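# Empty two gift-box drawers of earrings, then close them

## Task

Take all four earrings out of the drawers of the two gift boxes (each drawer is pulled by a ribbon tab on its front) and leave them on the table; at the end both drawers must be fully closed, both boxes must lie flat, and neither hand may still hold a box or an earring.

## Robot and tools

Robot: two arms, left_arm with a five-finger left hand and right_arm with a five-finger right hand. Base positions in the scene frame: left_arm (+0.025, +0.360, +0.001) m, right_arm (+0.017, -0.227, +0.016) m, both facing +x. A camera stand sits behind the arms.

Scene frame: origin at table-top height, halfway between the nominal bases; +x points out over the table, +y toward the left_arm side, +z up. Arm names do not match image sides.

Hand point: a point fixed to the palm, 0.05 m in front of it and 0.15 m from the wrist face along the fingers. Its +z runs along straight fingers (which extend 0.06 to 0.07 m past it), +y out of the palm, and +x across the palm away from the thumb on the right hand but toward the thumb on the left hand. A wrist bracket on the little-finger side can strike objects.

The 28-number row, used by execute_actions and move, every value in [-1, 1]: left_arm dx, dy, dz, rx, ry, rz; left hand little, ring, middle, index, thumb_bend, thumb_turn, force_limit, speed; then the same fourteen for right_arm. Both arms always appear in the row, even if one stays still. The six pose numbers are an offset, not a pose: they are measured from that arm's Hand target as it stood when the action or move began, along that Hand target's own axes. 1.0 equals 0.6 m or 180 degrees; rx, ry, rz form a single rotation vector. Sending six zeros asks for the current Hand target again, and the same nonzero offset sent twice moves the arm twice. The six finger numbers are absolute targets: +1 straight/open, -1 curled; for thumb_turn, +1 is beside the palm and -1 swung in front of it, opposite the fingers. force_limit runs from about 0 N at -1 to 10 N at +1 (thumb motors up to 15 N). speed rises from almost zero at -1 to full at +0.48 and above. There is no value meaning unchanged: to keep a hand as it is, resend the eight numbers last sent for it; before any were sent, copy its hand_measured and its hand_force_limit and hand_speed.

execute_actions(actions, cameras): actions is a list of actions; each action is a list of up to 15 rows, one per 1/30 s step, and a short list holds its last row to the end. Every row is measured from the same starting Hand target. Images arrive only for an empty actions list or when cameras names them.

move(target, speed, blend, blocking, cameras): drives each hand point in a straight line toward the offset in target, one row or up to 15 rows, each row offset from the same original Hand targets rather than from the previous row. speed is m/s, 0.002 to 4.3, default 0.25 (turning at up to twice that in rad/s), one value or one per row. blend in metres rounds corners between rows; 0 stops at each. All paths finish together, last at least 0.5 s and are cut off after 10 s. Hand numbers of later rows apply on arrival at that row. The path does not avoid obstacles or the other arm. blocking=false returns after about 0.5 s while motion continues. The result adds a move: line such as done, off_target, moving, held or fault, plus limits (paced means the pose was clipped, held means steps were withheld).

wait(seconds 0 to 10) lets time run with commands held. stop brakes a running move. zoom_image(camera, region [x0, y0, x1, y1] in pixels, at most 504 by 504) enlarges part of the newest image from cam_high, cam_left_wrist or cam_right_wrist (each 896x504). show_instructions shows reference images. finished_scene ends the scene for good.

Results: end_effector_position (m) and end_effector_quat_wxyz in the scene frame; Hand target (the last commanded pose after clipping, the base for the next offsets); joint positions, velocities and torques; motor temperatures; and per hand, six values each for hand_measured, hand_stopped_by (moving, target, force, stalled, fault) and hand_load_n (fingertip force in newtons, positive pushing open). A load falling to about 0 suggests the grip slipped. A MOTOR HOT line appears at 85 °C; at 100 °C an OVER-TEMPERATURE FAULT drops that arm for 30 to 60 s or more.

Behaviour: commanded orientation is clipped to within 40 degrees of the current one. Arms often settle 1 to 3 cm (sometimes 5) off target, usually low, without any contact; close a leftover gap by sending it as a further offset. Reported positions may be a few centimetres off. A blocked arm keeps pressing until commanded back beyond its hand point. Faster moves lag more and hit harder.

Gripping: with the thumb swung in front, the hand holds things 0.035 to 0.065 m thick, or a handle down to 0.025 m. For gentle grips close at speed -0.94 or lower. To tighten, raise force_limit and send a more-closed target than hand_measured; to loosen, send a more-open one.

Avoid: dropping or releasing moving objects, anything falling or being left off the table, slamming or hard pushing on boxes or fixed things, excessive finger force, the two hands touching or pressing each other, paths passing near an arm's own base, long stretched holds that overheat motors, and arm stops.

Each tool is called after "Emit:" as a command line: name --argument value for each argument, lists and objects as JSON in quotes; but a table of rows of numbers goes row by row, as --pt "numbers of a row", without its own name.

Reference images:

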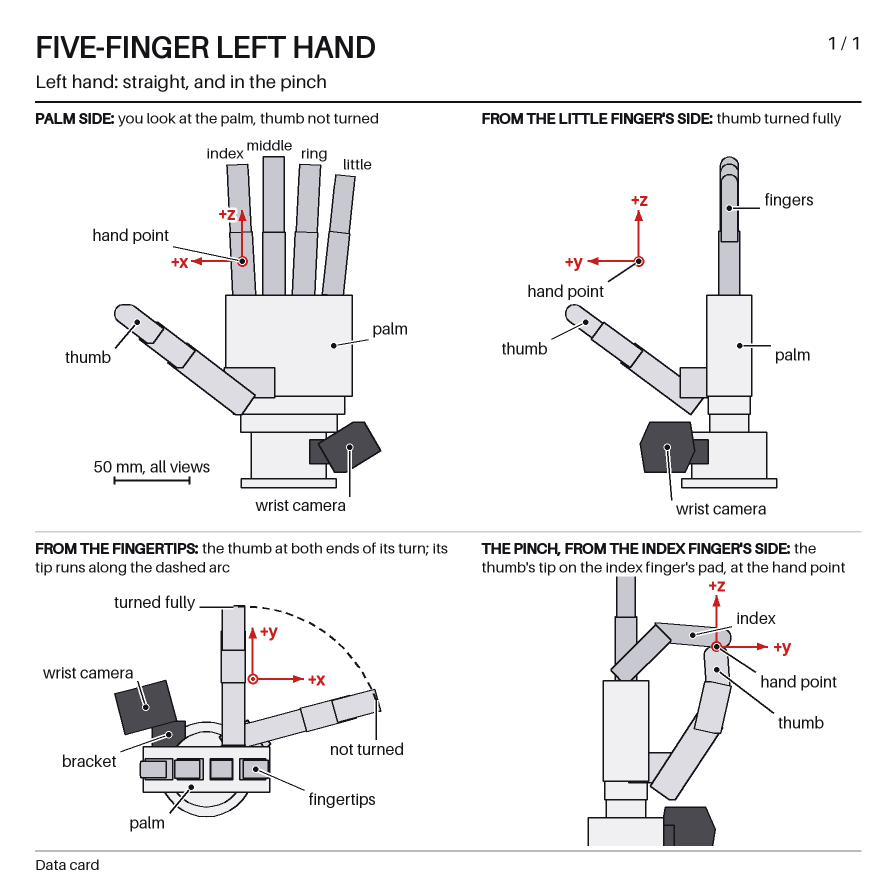

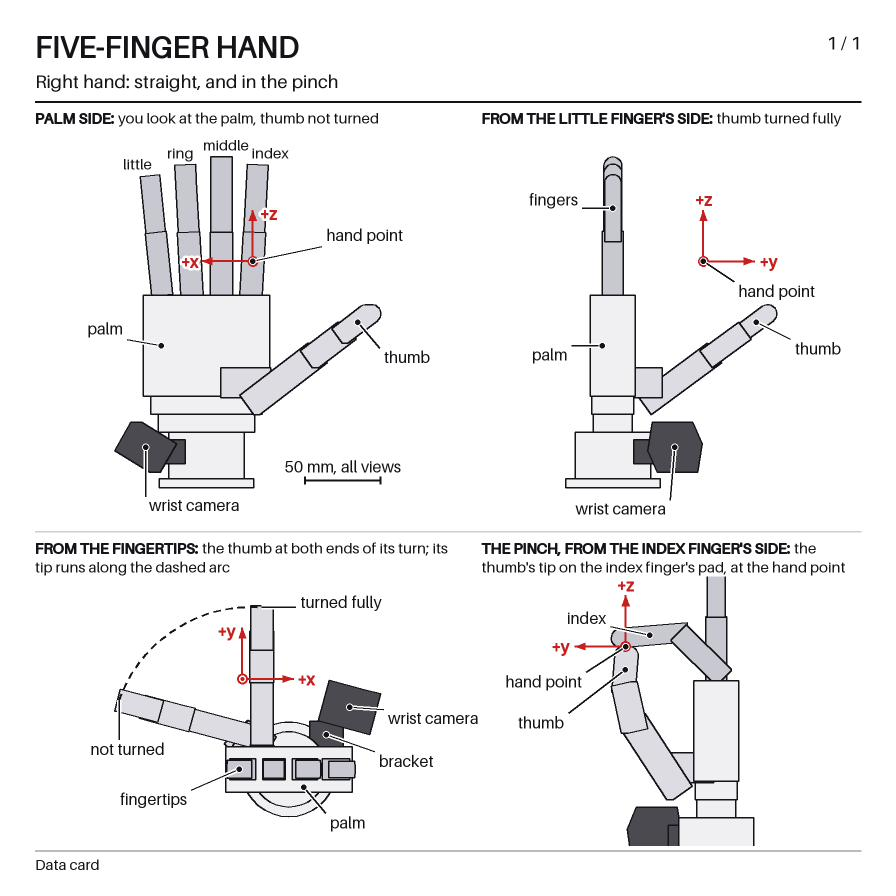

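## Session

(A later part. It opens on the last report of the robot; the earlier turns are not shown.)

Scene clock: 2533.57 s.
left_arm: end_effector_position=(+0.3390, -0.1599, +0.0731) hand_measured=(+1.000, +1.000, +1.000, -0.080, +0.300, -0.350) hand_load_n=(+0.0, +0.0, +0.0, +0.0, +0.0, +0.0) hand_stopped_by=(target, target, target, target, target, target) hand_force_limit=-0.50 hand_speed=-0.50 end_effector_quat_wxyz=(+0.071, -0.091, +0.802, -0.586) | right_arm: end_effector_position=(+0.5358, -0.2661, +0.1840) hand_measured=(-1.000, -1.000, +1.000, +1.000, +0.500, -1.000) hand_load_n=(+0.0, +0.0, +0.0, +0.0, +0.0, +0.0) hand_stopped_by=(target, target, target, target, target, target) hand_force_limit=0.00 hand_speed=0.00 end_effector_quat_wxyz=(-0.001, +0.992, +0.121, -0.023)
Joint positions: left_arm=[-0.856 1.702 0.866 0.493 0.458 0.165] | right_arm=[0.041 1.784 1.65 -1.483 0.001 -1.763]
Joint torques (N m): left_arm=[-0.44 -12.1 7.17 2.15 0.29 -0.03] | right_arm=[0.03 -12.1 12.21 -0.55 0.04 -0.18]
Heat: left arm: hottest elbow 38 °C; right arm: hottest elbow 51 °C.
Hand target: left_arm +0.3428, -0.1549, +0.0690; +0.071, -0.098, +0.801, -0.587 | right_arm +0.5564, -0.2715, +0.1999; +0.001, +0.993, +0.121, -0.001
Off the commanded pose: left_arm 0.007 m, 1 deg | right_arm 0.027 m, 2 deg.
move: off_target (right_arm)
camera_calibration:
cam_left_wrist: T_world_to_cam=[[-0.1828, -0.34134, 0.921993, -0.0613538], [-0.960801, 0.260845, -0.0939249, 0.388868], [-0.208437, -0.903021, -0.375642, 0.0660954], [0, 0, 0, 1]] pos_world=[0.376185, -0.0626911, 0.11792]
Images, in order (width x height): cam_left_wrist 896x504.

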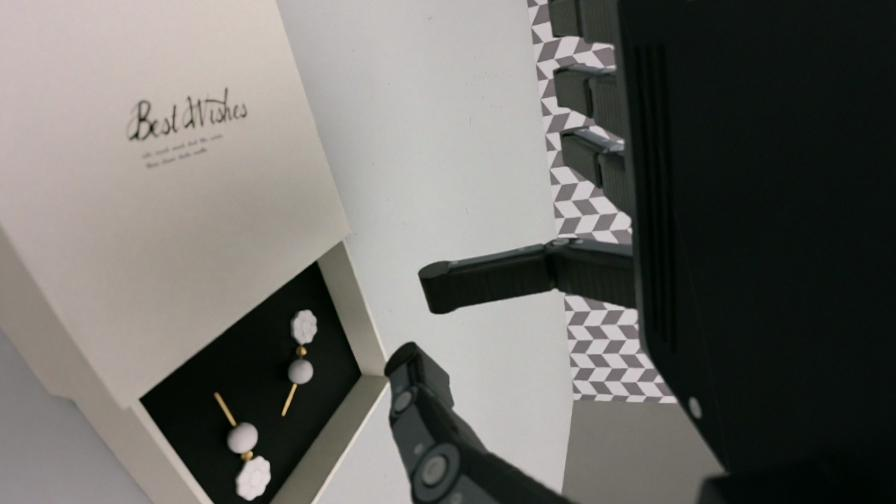

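Emit:
move --target '[0.0145,0.0222,-0.015,0,0,0, 1,1,1,-0.08,0.3,-0.35,-0.5,-0.5, 0,0,0,0,0,0,-1,-1,1,1,0.5,-1,0,0]' --speed 0.06 --cameras '["cam_left_wrist"]'

Scene clock: 2592.30 s.
left_arm: end_effector_position=(+0.3286, -0.1481, +0.0593) hand_measured=(+1.000, +1.000, +1.000, -0.080, +0.300, -0.350) hand_load_n=(+0.0, +0.0, +0.0, +0.0, +0.0, +0.0) hand_stopped_by=(target, target, target, target, target, target) hand_force_limit=-0.50 hand_speed=-0.50 end_effector_quat_wxyz=(+0.069, -0.092, +0.803, -0.584) | right_arm: end_effector_position=(+0.5358, -0.2661, +0.1840) hand_measured=(-1.000, -1.000, +1.000, +1.000, +0.500, -1.000) hand_load_n=(+0.0, +0.0, +0.0, +0.0, +0.0, +0.0) hand_stopped_by=(target, target, target, target, target, target) hand_force_limit=0.00 hand_speed=0.00 end_effector_quat_wxyz=(-0.001, +0.992, +0.121, -0.023)
Joint positions: left_arm=[-0.856 1.702 0.815 0.538 0.458 0.163] | right_arm=[0.041 1.784 1.65 -1.483 0.001 -1.763]
Joint torques (N m): left_arm=[-0.03 -12.75 6.83 2.1 0.13 -0.06] | right_arm=[-0.09 -12.1 12.21 -0.55 0.04 -0.18]
Heat: left arm: hottest elbow 36 °C; right arm: hottest elbow 52 °C.
Hand target: left_arm +0.3312, -0.1446, +0.0589; +0.071, -0.098, +0.801, -0.587 | right_arm +0.5564, -0.2715, +0.1999; +0.001, +0.993, +0.121, -0.001
Off the commanded pose: left_arm 0.004 m, 1 deg | right_arm 0.027 m, 2 deg.
move: off_target (right_arm)
camera_calibration:
cam_left_wrist: T_world_to_cam=[[-0.177306, -0.34534, 0.921576, -0.0487595], [-0.961475, 0.260658, -0.0873066, 0.374273], [-0.210066, -0.901553, -0.378252, 0.0703309], [0, 0, 0, 1]] pos_world=[0.365983, -0.050989, 0.104215]
Images, in order (width x height): cam_left_wrist 896x504.

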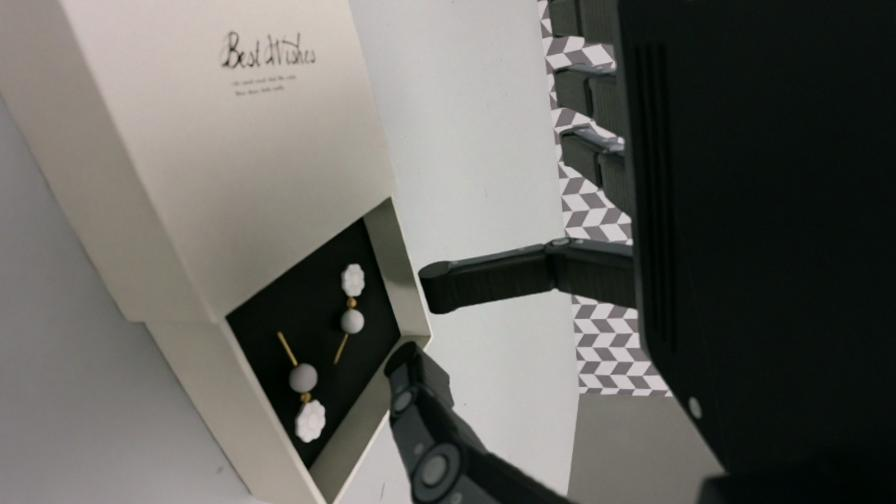

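Emit:
move --target '[0.0002,0.0286,0.0091,0,0,0, 1,1,1,-0.08,0.3,-0.35,-0.5,-0.5, 0,0,0,0,0,0,-1,-1,1,1,0.5,-1,0,0]' --speed 0.04 --cameras '["cam_left_wrist"]'

Emit:
zoom_image --camera "cam_left_wrist" --region '[300, 200, 500, 420]'

Scene clock: 2616.13 s.
left_arm: end_effector_position=(+0.3290, -0.1487, +0.0505) hand_measured=(+1.000, +1.000, +1.000, -0.080, +0.300, -0.350) hand_load_n=(+0.0, +0.0, +0.0, +0.0, +0.0, +0.0) hand_stopped_by=(target, target, target, target, target, target) hand_force_limit=-0.50 hand_speed=-0.50 end_effector_quat_wxyz=(+0.073, -0.090, +0.799, -0.590) | right_arm: end_effector_position=(+0.5358, -0.2661, +0.1840) hand_measured=(-1.000, -1.000, +1.000, +1.000, +0.500, -1.000) hand_load_n=(+0.0, +0.0, +0.0, +0.0, +0.0, +0.0) hand_stopped_by=(target, target, target, target, target, target) hand_force_limit=0.00 hand_speed=0.00 end_effector_quat_wxyz=(-0.001, +0.992, +0.121, -0.023)
Joint positions: left_arm=[-0.856 1.729 0.804 0.591 0.458 0.163] | right_arm=[0.041 1.784 1.65 -1.483 0.001 -1.763]
Joint torques (N m): left_arm=[0.09 -11.4 6.78 2.19 0.11 -0.04] | right_arm=[0.03 -12.04 12.22 -0.53 0.04 -0.17]
Heat: left arm: hottest elbow 35 °C; right arm: hottest elbow 52 °C.
Hand target: left_arm +0.3311, -0.1448, +0.0410; +0.071, -0.098, +0.801, -0.587 | right_arm +0.5564, -0.2715, +0.1999; +0.001, +0.993, +0.121, -0.001
Off the commanded pose: left_arm 0.011 m, 1 deg | right_arm 0.027 m, 2 deg.
move: off_target (left_arm, right_arm)
camera_calibration:
cam_left_wrist: T_world_to_cam=[[-0.186633, -0.334142, 0.92386, -0.0361962], [-0.960559, 0.259382, -0.100233, 0.374293], [-0.206141, -0.906129, -0.369373, 0.0641009], [0, 0, 0, 1]] pos_world=[0.365989, -0.051096, 0.0946339]
Images, in order (width x height): cam_left_wrist 896x504.

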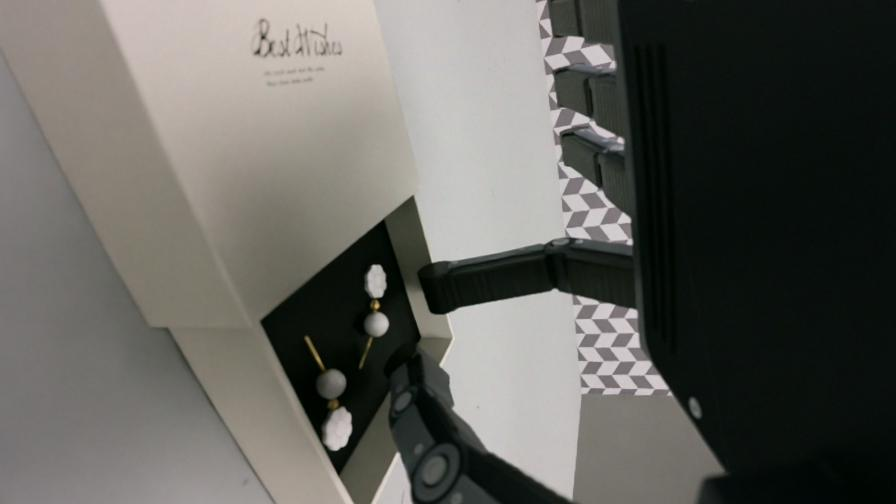

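Scaled by 2.291 from the camera's 896x504 image, which has a finer 1280x720 frame.

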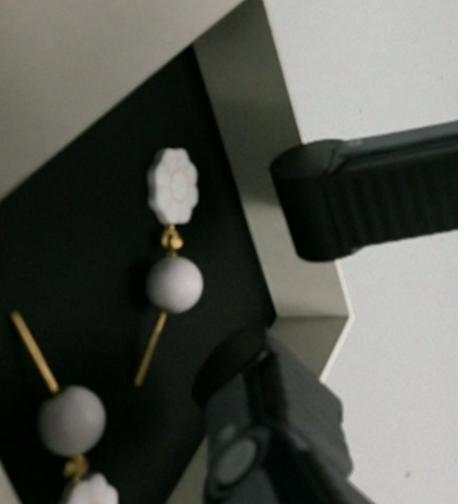

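Emit:
move --target '[0.0001,0.0159,0.0051,0,0,0, 1,1,1,-0.08,0.3,-0.35,-0.5,-0.5, 0,0,0,0,0,0,-1,-1,1,1,0.5,-1,0,0]' --speed 0.04 --cameras '["cam_left_wrist"]'

Emit:
zoom_image --camera "cam_left_wrist" --region '[300, 200, 500, 420]'

Scene clock: 2633.90 s.
left_arm: end_effector_position=(+0.3304, -0.1502, +0.0430) hand_measured=(+1.000, +1.000, +1.000, -0.080, +0.300, -0.350) hand_load_n=(+0.0, +0.0, +0.0, -0.5, +0.0, +0.0) hand_stopped_by=(target, target, target, target, target, target) hand_force_limit=-0.50 hand_speed=-0.50 end_effector_quat_wxyz=(+0.074, -0.089, +0.798, -0.592) | right_arm: end_effector_position=(+0.5358, -0.2661, +0.1840) hand_measured=(-1.000, -1.000, +1.000, +1.000, +0.500, -1.000) hand_load_n=(+0.0, +0.0, +0.0, +0.0, +0.0, -0.5) hand_stopped_by=(target, target, target, target, target, target) hand_force_limit=0.00 hand_speed=0.00 end_effector_quat_wxyz=(-0.001, +0.992, +0.121, -0.023)
Joint positions: left_arm=[-0.856 1.753 0.804 0.621 0.458 0.163] | right_arm=[0.041 1.784 1.65 -1.483 0.001 -1.763]
Joint torques (N m): left_arm=[-0.26 -11.22 6.32 2.04 0.11 -0.01] | right_arm=[0.03 -12.1 12.23 -0.54 0.04 -0.17]
Heat: left arm: hottest elbow 35 °C; right arm: hottest elbow 52 °C.
Hand target: left_arm +0.3311, -0.1448, +0.0310; +0.071, -0.098, +0.801, -0.587 | right_arm +0.5564, -0.2715, +0.1999; +0.001, +0.993, +0.121, -0.001
Off the commanded pose: left_arm 0.013 m, 1 deg | right_arm 0.027 m, 2 deg.
move: off_target (left_arm, right_arm)
camera_calibration:
cam_left_wrist: T_world_to_cam=[[-0.189795, -0.330418, 0.924555, -0.0279108], [-0.960201, 0.259006, -0.104549, 0.375228], [-0.20492, -0.907601, -0.366426, 0.0595087], [0, 0, 0, 1]] pos_world=[0.367191, -0.0523983, 0.0868402]
Images, in order (width x height): cam_left_wrist 896x504.

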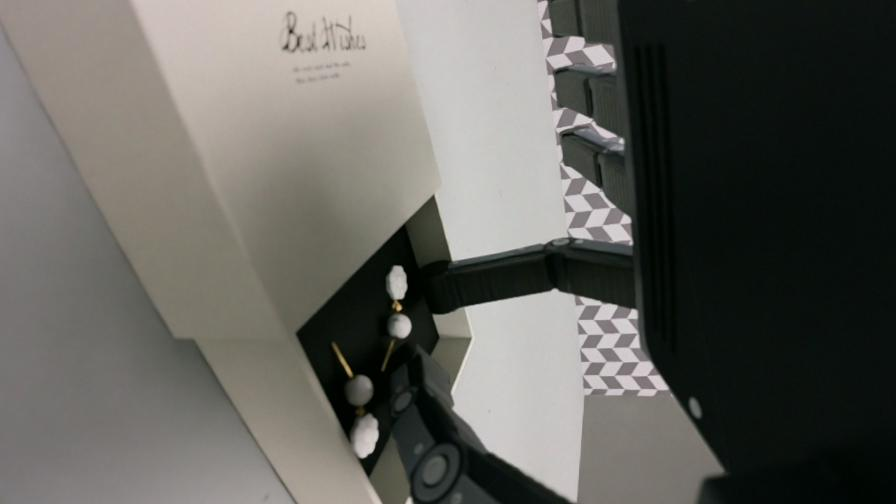

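Scaled by 2.291 from the camera's 896x504 image, which has a finer 1280x720 frame.

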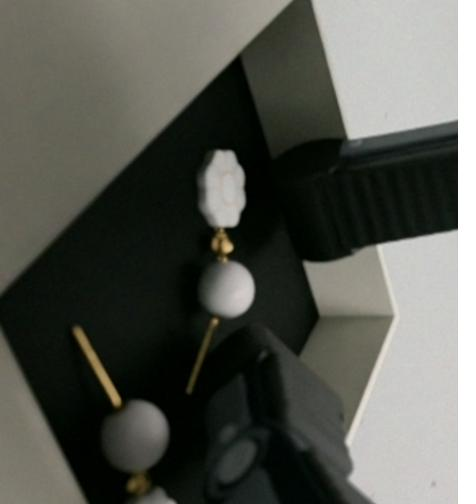

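Emit:
move --target '[0,0.0071,0.0023,0,0,0, 1,1,1,-0.08,0.3,-0.35,-0.5,-0.5, 0,0,0,0,0,0,-1,-1,1,1,0.5,-1,0,0]' --speed 0.04 --cameras '["cam_left_wrist"]'

Emit:
zoom_image --camera "cam_left_wrist" --region '[300, 200, 500, 420]'

Scene clock: 2641.53 s.
left_arm: end_effector_position=(+0.3310, -0.1509, +0.0401) hand_measured=(+1.000, +1.000, +1.000, -0.080, +0.300, -0.350) hand_load_n=(+0.0, +0.0, +0.0, +0.0, +0.0, +0.0) hand_stopped_by=(target, target, target, target, target, target) hand_force_limit=-0.50 hand_speed=-0.50 end_effector_quat_wxyz=(+0.075, -0.089, +0.797, -0.593) | right_arm: end_effector_position=(+0.5358, -0.2661, +0.1840) hand_measured=(-1.000, -1.000, +1.000, +1.000, +0.500, -1.000) hand_load_n=(+0.0, +0.0, +0.0, +0.0, +0.0, +0.0) hand_stopped_by=(target, target, target, target, target, target) hand_force_limit=0.00 hand_speed=0.00 end_effector_quat_wxyz=(-0.001, +0.992, +0.121, -0.023)
Joint positions: left_arm=[-0.856 1.763 0.804 0.634 0.458 0.162] | right_arm=[0.041 1.784 1.65 -1.483 0.001 -1.763]
Joint torques (N m): left_arm=[-0.09 -11.28 5.94 2.02 0.11 -0.02] | right_arm=[-0.03 -12.16 12.21 -0.54 0.04 -0.19]
Heat: left arm: hottest elbow 35 °C; right arm: hottest elbow 52 °C.
Hand target: left_arm +0.3311, -0.1449, +0.0266; +0.071, -0.098, +0.801, -0.587 | right_arm +0.5564, -0.2715, +0.1999; +0.001, +0.993, +0.121, -0.001
Off the commanded pose: left_arm 0.015 m, 1 deg | right_arm 0.027 m, 2 deg.
move: off_target (left_arm, right_arm)
camera_calibration:
cam_left_wrist: T_world_to_cam=[[-0.19116, -0.327828, 0.925196, -0.02466], [-0.960102, 0.258456, -0.106792, 0.375675], [-0.204112, -0.908697, -0.364155, 0.0574223], [0, 0, 0, 1]] pos_world=[0.367693, -0.053, 0.0838451]
Images, in order (width x height): cam_left_wrist 896x504.

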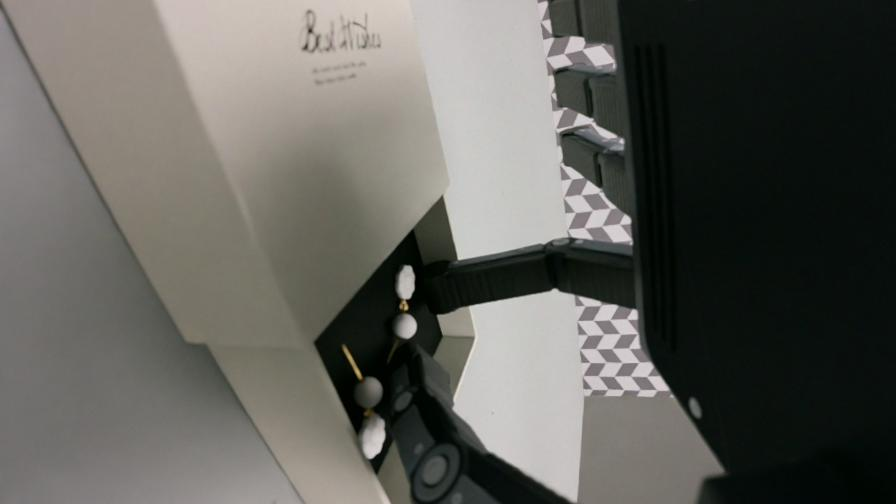

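Scaled by 2.291 from the camera's 896x504 image, which has a finer 1280x720 frame.

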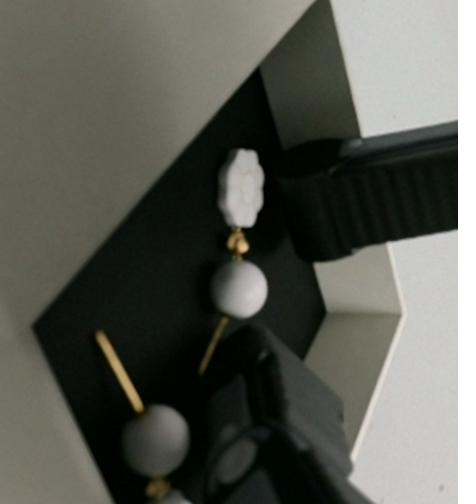

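Emit:
execute_actions --actions '[[[0,0,0,0,0,0, 1,1,1,-0.2,0.3,-0.35,-0.5,-0.94, 0,0,0,0,0,0,-1,-1,1,1,0.5,-1,0,0]]]' --cameras '["cam_left_wrist"]'

Emit:
zoom_image --camera "cam_left_wrist" --region '[300, 200, 500, 420]'

Scene clock: 2652.97 s.
left_arm: end_effector_position=(+0.3309, -0.1509, +0.0402) hand_measured=(+1.000, +1.000, +1.000, -0.200, +0.300, -0.350) hand_load_n=(+0.0, +0.0, +0.0, +0.0, +0.0, +0.0) hand_stopped_by=(target, target, target, target, target, target) hand_force_limit=-0.50 hand_speed=-0.94 end_effector_quat_wxyz=(+0.075, -0.089, +0.797, -0.593) | right_arm: end_effector_position=(+0.5358, -0.2661, +0.1840) hand_measured=(-1.000, -1.000, +1.000, +1.000, +0.500, -1.000) hand_load_n=(+0.0, +0.0, +0.0, +0.0, +0.0, -0.5) hand_stopped_by=(target, target, target, target, target, target) hand_force_limit=0.00 hand_speed=0.00 end_effector_quat_wxyz=(-0.001, +0.992, +0.121, -0.023)
Joint positions: left_arm=[-0.856 1.763 0.804 0.634 0.458 0.162] | right_arm=[0.041 1.784 1.65 -1.483 0.001 -1.763]
Joint torques (N m): left_arm=[-0.21 -10.99 6.06 2.06 0.11 -0.05] | right_arm=[-0.03 -12.1 12.21 -0.54 0.04 -0.18]
Heat: left arm: hottest elbow 34 °C; right arm: hottest elbow 52 °C.
Hand target: left_arm +0.3311, -0.1449, +0.0266; +0.071, -0.098, +0.801, -0.587 | right_arm +0.5564, -0.2715, +0.1999; +0.001, +0.993, +0.121, -0.001
Off the commanded pose: left_arm 0.015 m, 1 deg | right_arm 0.027 m, 2 deg.
camera_calibration:
cam_left_wrist: T_world_to_cam=[[-0.190825, -0.327824, 0.925266, -0.0247891], [-0.960167, 0.258338, -0.106493, 0.375667], [-0.204121, -0.908731, -0.364063, 0.0574159], [0, 0, 0, 1]] pos_world=[0.367693, -0.0530001, 0.0838453]
Images, in order (width x height): cam_left_wrist 896x504.

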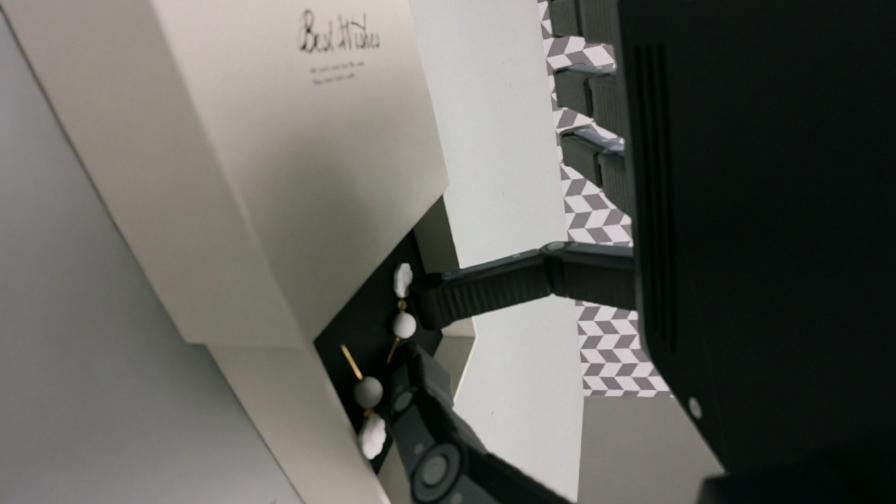

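Scaled by 2.291 from the camera's 896x504 image, which has a finer 1280x720 frame.

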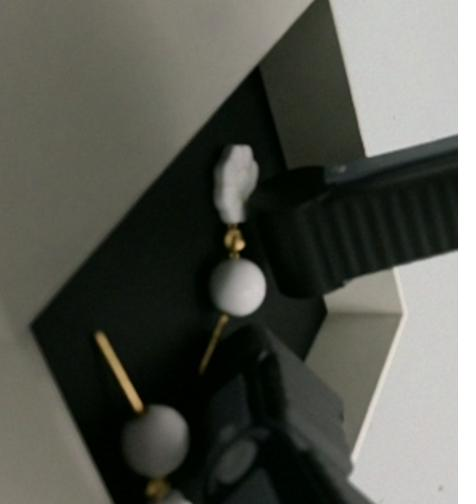

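Emit:
execute_actions --actions '[[[0,0,0,0,0,0, 1,1,1,-0.3,0.3,-0.35,-0.5,-0.94, 0,0,0,0,0,0,-1,-1,1,1,0.5,-1,0,0]]]' --cameras '["cam_left_wrist"]'

Emit:
zoom_image --camera "cam_left_wrist" --region '[300, 200, 500, 420]'

Scene clock: 2672.93 s.
left_arm: end_effector_position=(+0.3309, -0.1509, +0.0402) hand_measured=(+1.000, +1.000, +1.000, -0.300, +0.300, -0.350) hand_load_n=(+0.0, +0.0, +0.0, +0.0, +0.0, +0.0) hand_stopped_by=(target, target, target, target, target, target) hand_force_limit=-0.50 hand_speed=-0.94 end_effector_quat_wxyz=(+0.075, -0.089, +0.797, -0.593) | right_arm: end_effector_position=(+0.5358, -0.2661, +0.1840) hand_measured=(-1.000, -1.000, +1.000, +1.000, +0.500, -1.000) hand_load_n=(+0.0, +0.0, +0.0, +0.0, +0.0, +0.0) hand_stopped_by=(target, target, target, target, target, target) hand_force_limit=0.00 hand_speed=0.00 end_effector_quat_wxyz=(-0.001, +0.992, +0.121, -0.023)
Joint positions: left_arm=[-0.856 1.763 0.804 0.634 0.458 0.162] | right_arm=[0.041 1.784 1.65 -1.483 0.001 -1.763]
Joint torques (N m): left_arm=[-0.32 -11.16 6.01 2.1 0.11 -0.04] | right_arm=[0.03 -12.1 12.19 -0.55 0.05 -0.18]
Heat: left arm: hottest elbow 34 °C; right arm: hottest elbow 52 °C.
Hand target: left_arm +0.3311, -0.1449, +0.0266; +0.071, -0.098, +0.801, -0.587 | right_arm +0.5564, -0.2715, +0.1999; +0.001, +0.993, +0.121, -0.001
Off the commanded pose: left_arm 0.015 m, 1 deg | right_arm 0.027 m, 2 deg.
camera_calibration:
cam_left_wrist: T_world_to_cam=[[-0.190825, -0.327824, 0.925266, -0.0247891], [-0.960167, 0.258338, -0.106493, 0.375667], [-0.204121, -0.908731, -0.364063, 0.0574159], [0, 0, 0, 1]] pos_world=[0.367693, -0.0530001, 0.0838453]
Images, in order (width x height): cam_left_wrist 896x504.

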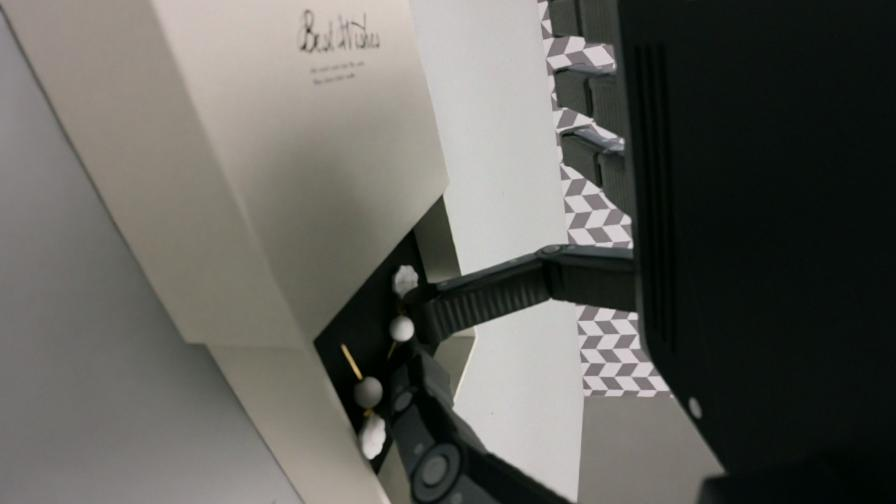

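Scaled by 2.291 from the camera's 896x504 image, which has a finer 1280x720 frame.

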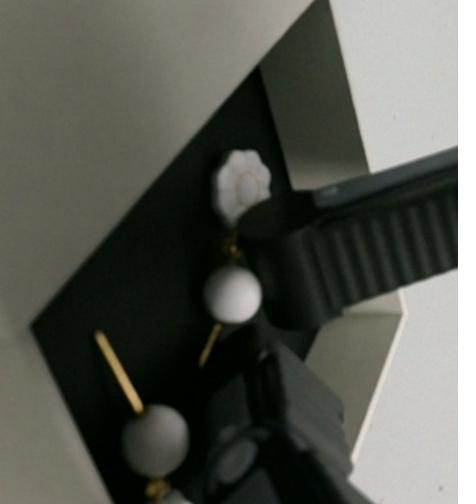

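Emit:
zoom_image --camera "cam_left_wrist" --region '[360, 250, 460, 370]'

Scaled by 4.200 from the camera's 896x504 image, which has a finer 1280x720 frame.

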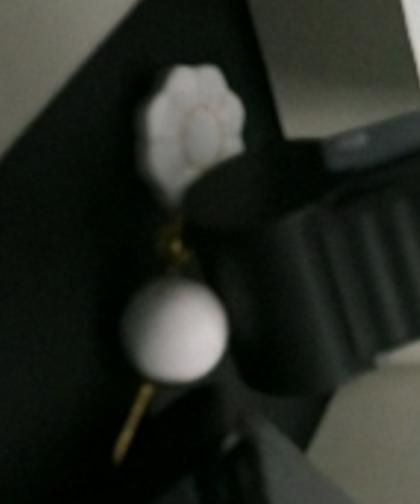

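Emit:
execute_actions --actions '[[[0,0,0,0,0,0, 1,1,1,-0.38,0.3,-0.35,-0.5,-0.94, 0,0,0,0,0,0,-1,-1,1,1,0.5,-1,0,0]]]' --cameras '["cam_left_wrist"]'

Emit:
zoom_image --camera "cam_left_wrist" --region '[340, 240, 460, 384]'

Scene clock: 2686.83 s.
left_arm: end_effector_position=(+0.3309, -0.1509, +0.0402) hand_measured=(+1.000, +1.000, +1.000, -0.350, +0.300, -0.350) hand_load_n=(+0.0, +0.0, +0.0, +2.5, +1.5, +0.0) hand_stopped_by=(target, target, target, force, target, target) hand_force_limit=-0.50 hand_speed=-0.94 end_effector_quat_wxyz=(+0.075, -0.089, +0.797, -0.593) | right_arm: end_effector_position=(+0.5358, -0.2661, +0.1840) hand_measured=(-1.000, -1.000, +1.000, +1.000, +0.500, -1.000) hand_load_n=(+0.0, +0.0, +0.0, +0.0, +0.0, +0.0) hand_stopped_by=(target, target, target, target, target, target) hand_force_limit=0.00 hand_speed=0.00 end_effector_quat_wxyz=(-0.001, +0.992, +0.121, -0.023)
Joint positions: left_arm=[-0.856 1.763 0.804 0.634 0.458 0.162] | right_arm=[0.041 1.784 1.65 -1.483 0.001 -1.763]
Joint torques (N m): left_arm=[-0.32 -11.16 6.05 2.11 0.1 -0.01] | right_arm=[0.03 -12.1 12.19 -0.54 0.04 -0.17]
Heat: left arm: hottest elbow 34 °C; right arm: hottest elbow 52 °C.
Hand target: left_arm +0.3311, -0.1449, +0.0266; +0.071, -0.098, +0.801, -0.587 | right_arm +0.5564, -0.2715, +0.1999; +0.001, +0.993, +0.121, -0.001
Off the commanded pose: left_arm 0.015 m, 1 deg | right_arm 0.027 m, 2 deg.
camera_calibration:
cam_left_wrist: T_world_to_cam=[[-0.190825, -0.327824, 0.925266, -0.0247891], [-0.960167, 0.258338, -0.106493, 0.375667], [-0.204121, -0.908731, -0.364063, 0.0574159], [0, 0, 0, 1]] pos_world=[0.367693, -0.0530001, 0.0838453]
Images, in order (width x height): cam_left_wrist 896x504.

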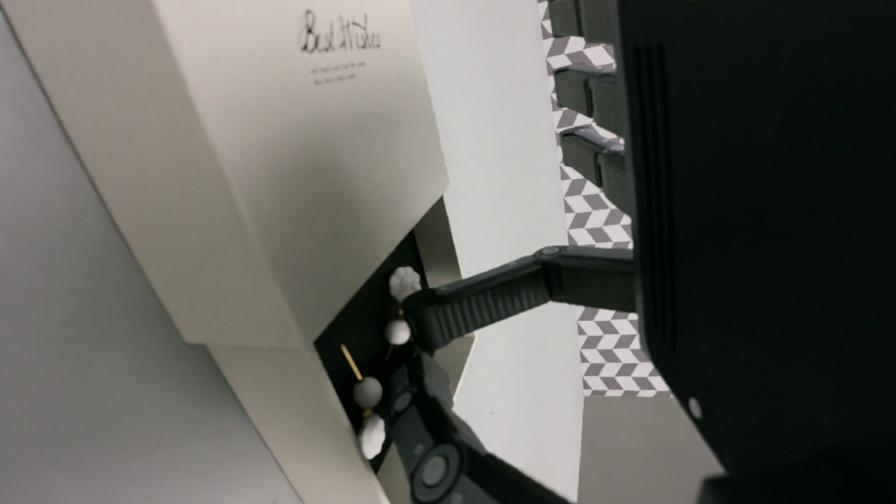

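Scaled by 3.500 from the camera's 896x504 image, which has a finer 1280x720 frame.

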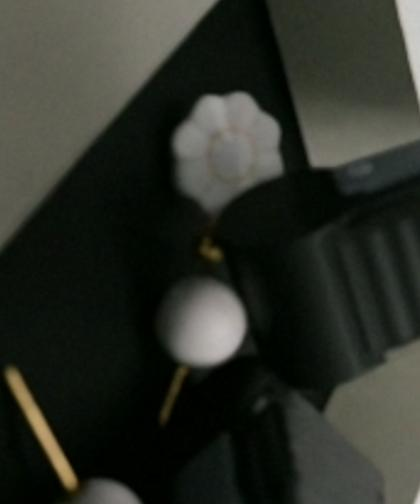

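Emit:
execute_actions --actions '[[[0,0,0,0,0,0, 1,1,1,-0.45,0.3,-0.35,-0.2,-0.94, 0,0,0,0,0,0,-1,-1,1,1,0.5,-1,0,0]]]' --cameras '["cam_left_wrist"]'

Emit:
zoom_image --camera "cam_left_wrist" --region '[340, 240, 460, 384]'

Scene clock: 2696.10 s.
left_arm: end_effector_position=(+0.3309, -0.1509, +0.0402) hand_measured=(+1.000, +1.000, +1.000, -0.360, +0.300, -0.350) hand_load_n=(+0.0, +0.0, +0.0, +4.5, +2.5, +0.5) hand_stopped_by=(target, target, target, force, target, target) hand_force_limit=-0.20 hand_speed=-0.94 end_effector_quat_wxyz=(+0.075, -0.089, +0.797, -0.593) | right_arm: end_effector_position=(+0.5358, -0.2661, +0.1840) hand_measured=(-1.000, -1.000, +1.000, +1.000, +0.500, -1.000) hand_load_n=(+0.0, +0.0, +0.0, +0.0, +0.0, +0.0) hand_stopped_by=(target, target, target, target, target, target) hand_force_limit=0.00 hand_speed=0.00 end_effector_quat_wxyz=(-0.001, +0.992, +0.121, -0.023)
Joint positions: left_arm=[-0.856 1.763 0.804 0.634 0.458 0.162] | right_arm=[0.041 1.784 1.65 -1.483 0.001 -1.763]
Joint torques (N m): left_arm=[-0.15 -11.22 5.93 2.13 0.09 -0.03] | right_arm=[-0.03 -12.04 12.22 -0.55 0.04 -0.18]
Heat: left arm: hottest elbow 34 °C; right arm: hottest elbow 52 °C.
Hand target: left_arm +0.3311, -0.1449, +0.0266; +0.071, -0.098, +0.801, -0.587 | right_arm +0.5564, -0.2715, +0.1999; +0.001, +0.993, +0.121, -0.001
Off the commanded pose: left_arm 0.015 m, 1 deg | right_arm 0.027 m, 2 deg.
camera_calibration:
cam_left_wrist: T_world_to_cam=[[-0.190825, -0.327824, 0.925266, -0.0247891], [-0.960167, 0.258338, -0.106493, 0.375667], [-0.204121, -0.908731, -0.364063, 0.0574159], [0, 0, 0, 1]] pos_world=[0.367693, -0.0530001, 0.0838453]
Images, in order (width x height): cam_left_wrist 896x504.

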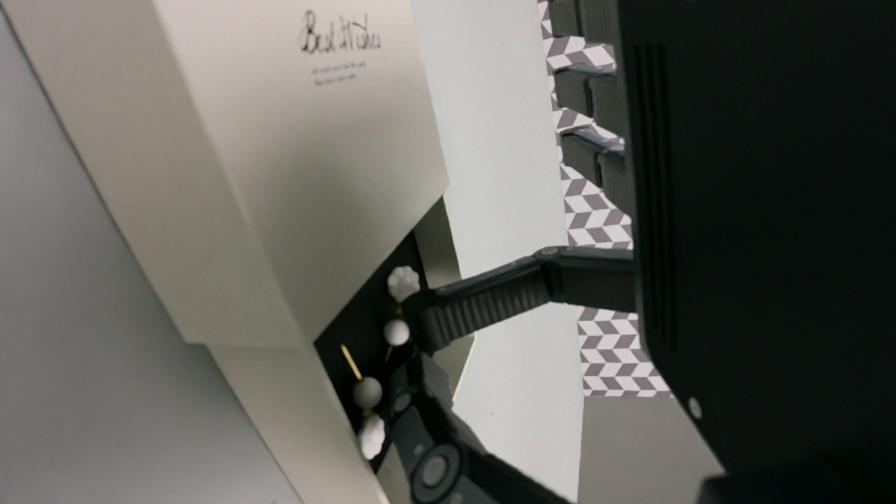

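Scaled by 3.500 from the camera's 896x504 image, which has a finer 1280x720 frame.

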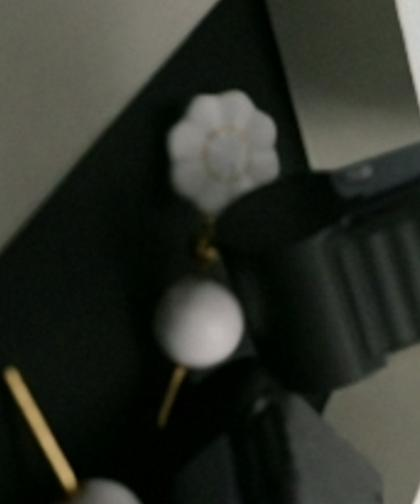

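Emit:
move --pt "0 0 0 0 0 0 1 1 1 -0.08 0.3 -0.47 -0.5 -0.5 0 0 0 0 0 0 -1 -1 1 1 0.5 -1 0 0" --pt "0 -0.0159 -0.0051 0 0 0 1 1 1 -0.08 0.3 -0.47 -0.5 -0.5 0 0 0 0 0 0 -1 -1 1 1 0.5 -1 0 0" --pt "-0.01 -0.0132 -0.0131 0 0 0 1 1 1 -0.08 0.3 -0.47 -0.5 -0.5 0 0 0 0 0 0 -1 -1 1 1 0.5 -1 0 0" --speed 0.06 --cameras '["cam_left_wrist"]'

Scene clock: 2759.97 s.
left_arm: end_effector_position=(+0.3342, -0.1472, +0.0396) hand_measured=(+1.000, +1.000, +1.000, -0.080, +0.300, -0.470) hand_load_n=(+0.0, +0.0, +0.0, +0.0, -0.5, +0.0) hand_stopped_by=(target, target, target, target, target, target) hand_force_limit=-0.50 hand_speed=-0.50 end_effector_quat_wxyz=(+0.072, -0.091, +0.797, -0.592) | right_arm: end_effector_position=(+0.5358, -0.2661, +0.1840) hand_measured=(-1.000, -1.000, +1.000, +1.000, +0.500, -1.000) hand_load_n=(+0.0, +0.0, +0.0, +0.0, +0.0, +0.0) hand_stopped_by=(target, target, target, target, target, target) hand_force_limit=0.00 hand_speed=0.00 end_effector_quat_wxyz=(-0.001, +0.992, +0.121, -0.023)
Joint positions: left_arm=[-0.844 1.763 0.804 0.629 0.471 0.16] | right_arm=[0.041 1.784 1.65 -1.483 0.001 -1.763]
Joint torques (N m): left_arm=[0.26 -13.04 6.05 1.21 0.21 0.05] | right_arm=[-0.15 -12.04 12.21 -0.55 0.04 -0.18]
Heat: left arm: hottest elbow 34 °C; right arm: hottest elbow 53 °C.
Hand target: left_arm +0.3357, -0.1385, +0.0365; +0.071, -0.098, +0.801, -0.587 | right_arm +0.5564, -0.2715, +0.1999; +0.001, +0.993, +0.121, -0.001
Off the commanded pose: left_arm 0.009 m, 1 deg | right_arm 0.027 m, 2 deg.
move: off_target (right_arm)
camera_calibration:
cam_left_wrist: T_world_to_cam=[[-0.183468, -0.328467, 0.926525, -0.0250052], [-0.961062, 0.258058, -0.0988218, 0.377639], [-0.206637, -0.908579, -0.363022, 0.0621479], [0, 0, 0, 1]] pos_world=[0.371189, -0.0491999, 0.0830481]
Images, in order (width x height): cam_left_wrist 896x504.

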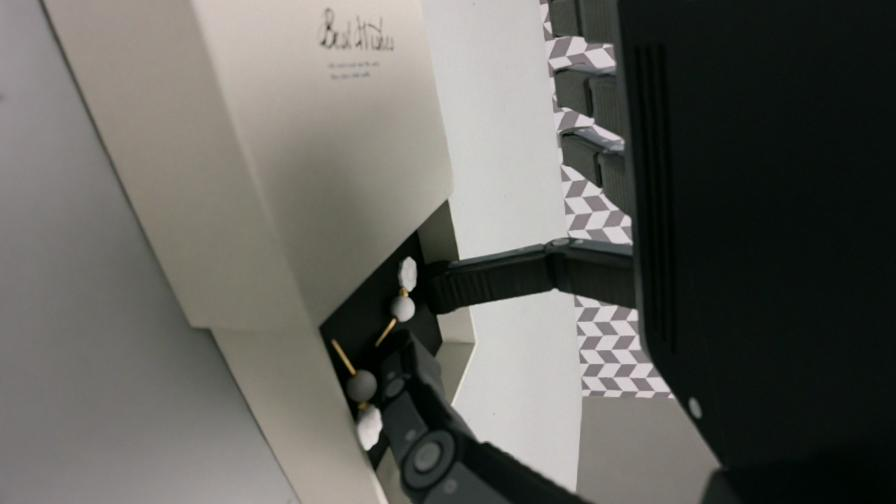

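Emit:
zoom_image --camera "cam_left_wrist" --region '[340, 240, 460, 384]'

Scaled by 3.500 from the camera's 896x504 image, which has a finer 1280x720 frame.

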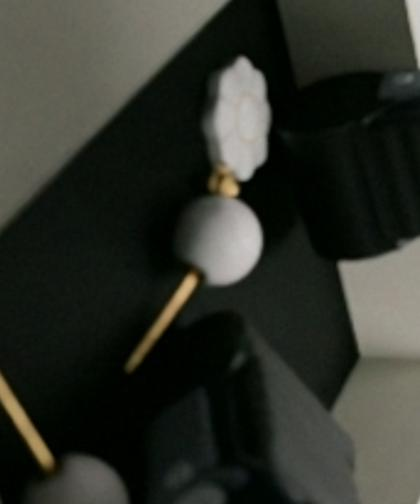

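Emit:
move --target '[-0.0150,0,0.0016,0,0,0, 1,1,1,-0.08,0.3,-0.47,-0.5,-0.5, 0,0,0,0,0,0,-1,-1,1,1,0.5,-1,0,0]' --speed 0.04 --cameras '["cam_left_wrist"]'

Emit:
zoom_image --camera "cam_left_wrist" --region '[340, 240, 460, 384]'

Scene clock: 2797.93 s.
left_arm: end_effector_position=(+0.3380, -0.1422, +0.0387) hand_measured=(+1.000, +1.000, +1.000, -0.080, +0.300, -0.470) hand_load_n=(+0.0, +0.0, +0.0, +0.0, -0.5, +0.5) hand_stopped_by=(target, target, target, target, target, target) hand_force_limit=-0.50 hand_speed=-0.50 end_effector_quat_wxyz=(+0.068, -0.094, +0.798, -0.591) | right_arm: end_effector_position=(+0.5358, -0.2661, +0.1840) hand_measured=(-1.000, -1.000, +1.000, +1.000, +0.500, -1.000) hand_load_n=(+0.0, +0.0, +0.0, +0.0, +0.0, +0.0) hand_stopped_by=(target, target, target, target, target, target) hand_force_limit=0.00 hand_speed=0.00 end_effector_quat_wxyz=(-0.001, +0.992, +0.121, -0.023)
Joint positions: left_arm=[-0.828 1.763 0.804 0.622 0.488 0.16] | right_arm=[0.041 1.784 1.65 -1.483 0.001 -1.763]
Joint torques (N m): left_arm=[-0.38 -12.69 7.28 1.24 0.14 0.13] | right_arm=[-0.03 -12.1 12.22 -0.55 0.04 -0.17]
Motor temperatures (°C): left_arm=[27 31 33 26 27 25] | right_arm=[26 31 53 25 27 26]
Heat: left arm: hottest elbow 33 °C; right arm: hottest elbow 53 °C.
Hand target: left_arm +0.3445, -0.1373, +0.0363; +0.071, -0.098, +0.801, -0.587 | right_arm +0.5564, -0.2715, +0.1999; +0.001, +0.993, +0.121, -0.001
Off the commanded pose: left_arm 0.009 m, 1 deg | right_arm 0.027 m, 2 deg.
move: off_target (right_arm)
camera_calibration:
cam_left_wrist: T_world_to_cam=[[-0.175387, -0.329931, 0.927569, -0.0248999], [-0.961737, 0.258845, -0.0897781, 0.379975], [-0.210476, -0.907824, -0.362705, 0.0684838], [0, 0, 0, 1]] pos_world=[0.375483, -0.0443986, 0.0820492]
Images, in order (width x height): cam_left_wrist 896x504.

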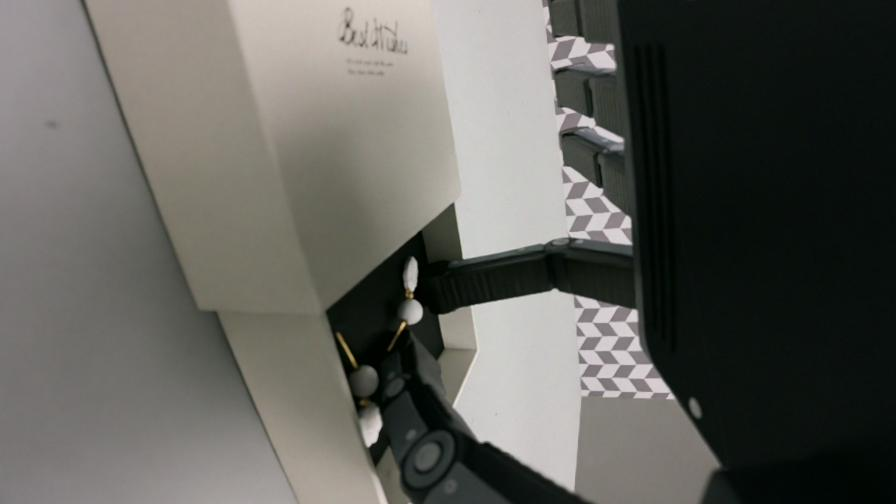

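Scaled by 3.500 from the camera's 896x504 image, which has a finer 1280x720 frame.

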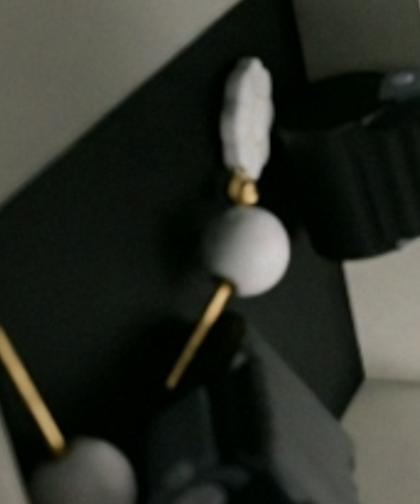

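Emit:
execute_actions --actions '[[[0,0,0,0,0,0, 1,1,1,-0.25,0.3,-0.47,-0.2,-0.94, 0,0,0,0,0,0,-1,-1,1,1,0.5,-1,0,0]]]' --cameras '["cam_left_wrist"]'

Emit:
zoom_image --camera "cam_left_wrist" --region '[340, 240, 460, 384]'

Scene clock: 2839.30 s.
left_arm: end_effector_position=(+0.3380, -0.1422, +0.0387) hand_measured=(+1.000, +1.000, +1.000, -0.250, +0.300, -0.470) hand_load_n=(+0.0, +0.0, +0.0, +0.0, +0.0, +0.5) hand_stopped_by=(target, target, target, target, target, target) hand_force_limit=-0.20 hand_speed=-0.94 end_effector_quat_wxyz=(+0.068, -0.094, +0.798, -0.591) | right_arm: end_effector_position=(+0.5358, -0.2661, +0.1840) hand_measured=(-1.000, -1.000, +1.000, +1.000, +0.500, -1.000) hand_load_n=(+0.0, +0.0, +0.0, +0.0, +0.0, +0.0) hand_stopped_by=(target, target, target, target, target, target) hand_force_limit=0.00 hand_speed=0.00 end_effector_quat_wxyz=(-0.001, +0.992, +0.121, -0.023)
Joint positions: left_arm=[-0.828 1.763 0.804 0.622 0.488 0.16] | right_arm=[0.041 1.784 1.65 -1.483 0.001 -1.763]
Joint torques (N m): left_arm=[0.26 -12.86 7.25 1.05 0.2 0.14] | right_arm=[-0.09 -12.1 12.25 -0.55 0.04 -0.17]
Heat: left arm: hottest elbow 34 °C; right arm: hottest elbow 53 °C.
Hand target: left_arm +0.3445, -0.1373, +0.0363; +0.071, -0.098, +0.801, -0.587 | right_arm +0.5564, -0.2715, +0.1999; +0.001, +0.993, +0.121, -0.001
Off the commanded pose: left_arm 0.008 m, 1 deg | right_arm 0.027 m, 2 deg.
camera_calibration:
cam_left_wrist: T_world_to_cam=[[-0.175387, -0.329931, 0.927569, -0.0248999], [-0.961737, 0.258845, -0.0897781, 0.379975], [-0.210476, -0.907824, -0.362705, 0.0684838], [0, 0, 0, 1]] pos_world=[0.375483, -0.0443986, 0.0820492]
Images, in order (width x height): cam_left_wrist 896x504.

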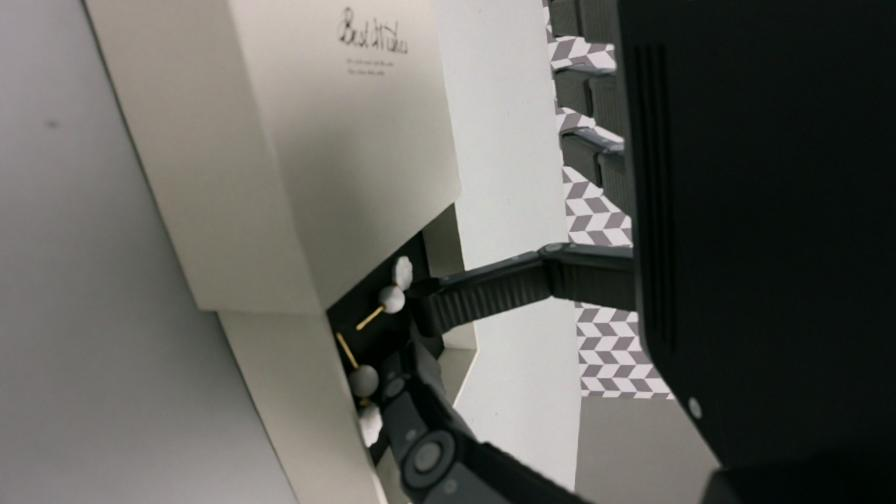

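Scaled by 3.500 from the camera's 896x504 image, which has a finer 1280x720 frame.

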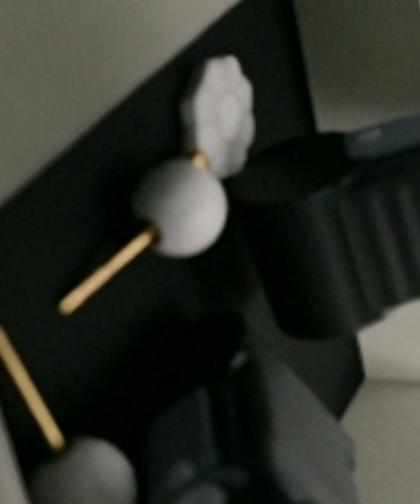

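Emit:
move --pt "0 -0.0349 -0.0111 0 0 0 1 1 1 -0.08 0.3 -0.47 -0.5 -0.5 0 0 0 0 0 0 -1 -1 1 1 0.5 -1 0 0" --pt "0.005 -0.027 -0.035 0 0 0 1 1 1 -0.08 0.3 1 -0.5 -0.2 0 0 0 0 0 0 -1 -1 1 1 0.5 -1 0 0" --speed 0.06 --cameras '["cam_left_wrist"]'

Scene clock: 3049.20 s.
left_arm: end_effector_position=(+0.3344, -0.1290, +0.0558) hand_measured=(+1.000, +1.000, +1.000, -0.080, +0.300, +1.000) hand_load_n=(+0.0, +0.0, +0.0, +0.0, +0.0, +0.0) hand_stopped_by=(target, target, target, target, target, target) hand_force_limit=-0.50 hand_speed=-0.20 end_effector_quat_wxyz=(+0.066, -0.098, +0.802, -0.586) | right_arm: end_effector_position=(+0.5358, -0.2661, +0.1840) hand_measured=(-1.000, -1.000, +1.000, +1.000, +0.500, -1.000) hand_load_n=(+0.0, +0.0, +0.0, +0.0, +0.0, +0.0) hand_stopped_by=(target, target, target, target, target, target) hand_force_limit=0.00 hand_speed=0.00 end_effector_quat_wxyz=(-0.001, +0.992, +0.121, -0.023)
Joint positions: left_arm=[-0.815 1.692 0.783 0.555 0.496 0.165] | right_arm=[0.041 1.784 1.65 -1.483 0.001 -1.763]
Joint torques (N m): left_arm=[-0.62 -12.92 6.61 1.62 0.29 0.12] | right_arm=[-0.03 -12.16 12.19 -0.54 0.04 -0.18]
Heat: left arm: hottest elbow 34 °C; right arm: hottest elbow 54 °C.
Hand target: left_arm +0.3380, -0.1233, +0.0579; +0.071, -0.098, +0.801, -0.587 | right_arm +0.5564, -0.2715, +0.1999; +0.001, +0.993, +0.121, -0.001
Off the commanded pose: left_arm 0.007 m, 1 deg | right_arm 0.027 m, 2 deg.
move: off_target (right_arm)
camera_calibration:
cam_left_wrist: T_world_to_cam=[[-0.165269, -0.341322, 0.925303, -0.0416626], [-0.963496, 0.25624, -0.0775695, 0.374123], [-0.210624, -0.904345, -0.37121, 0.0869046], [0, 0, 0, 1]] pos_world=[0.371885, -0.0314941, 0.099831]
Images, in order (width x height): cam_left_wrist 896x504.

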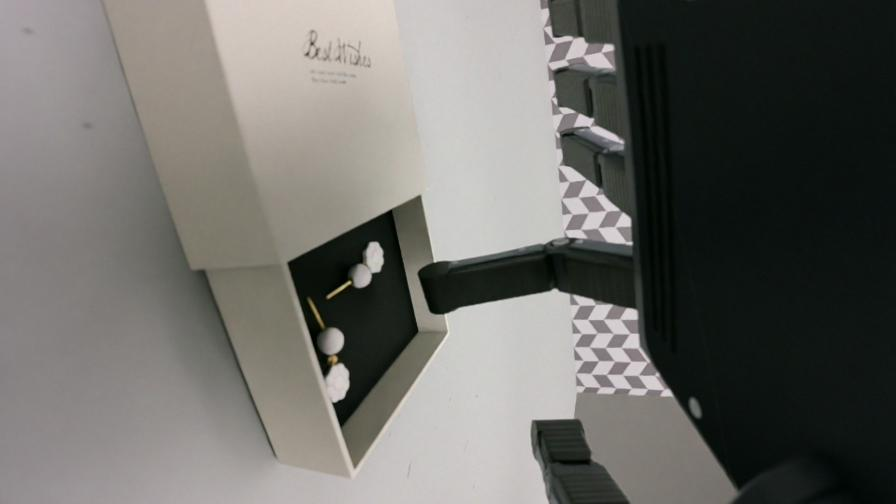

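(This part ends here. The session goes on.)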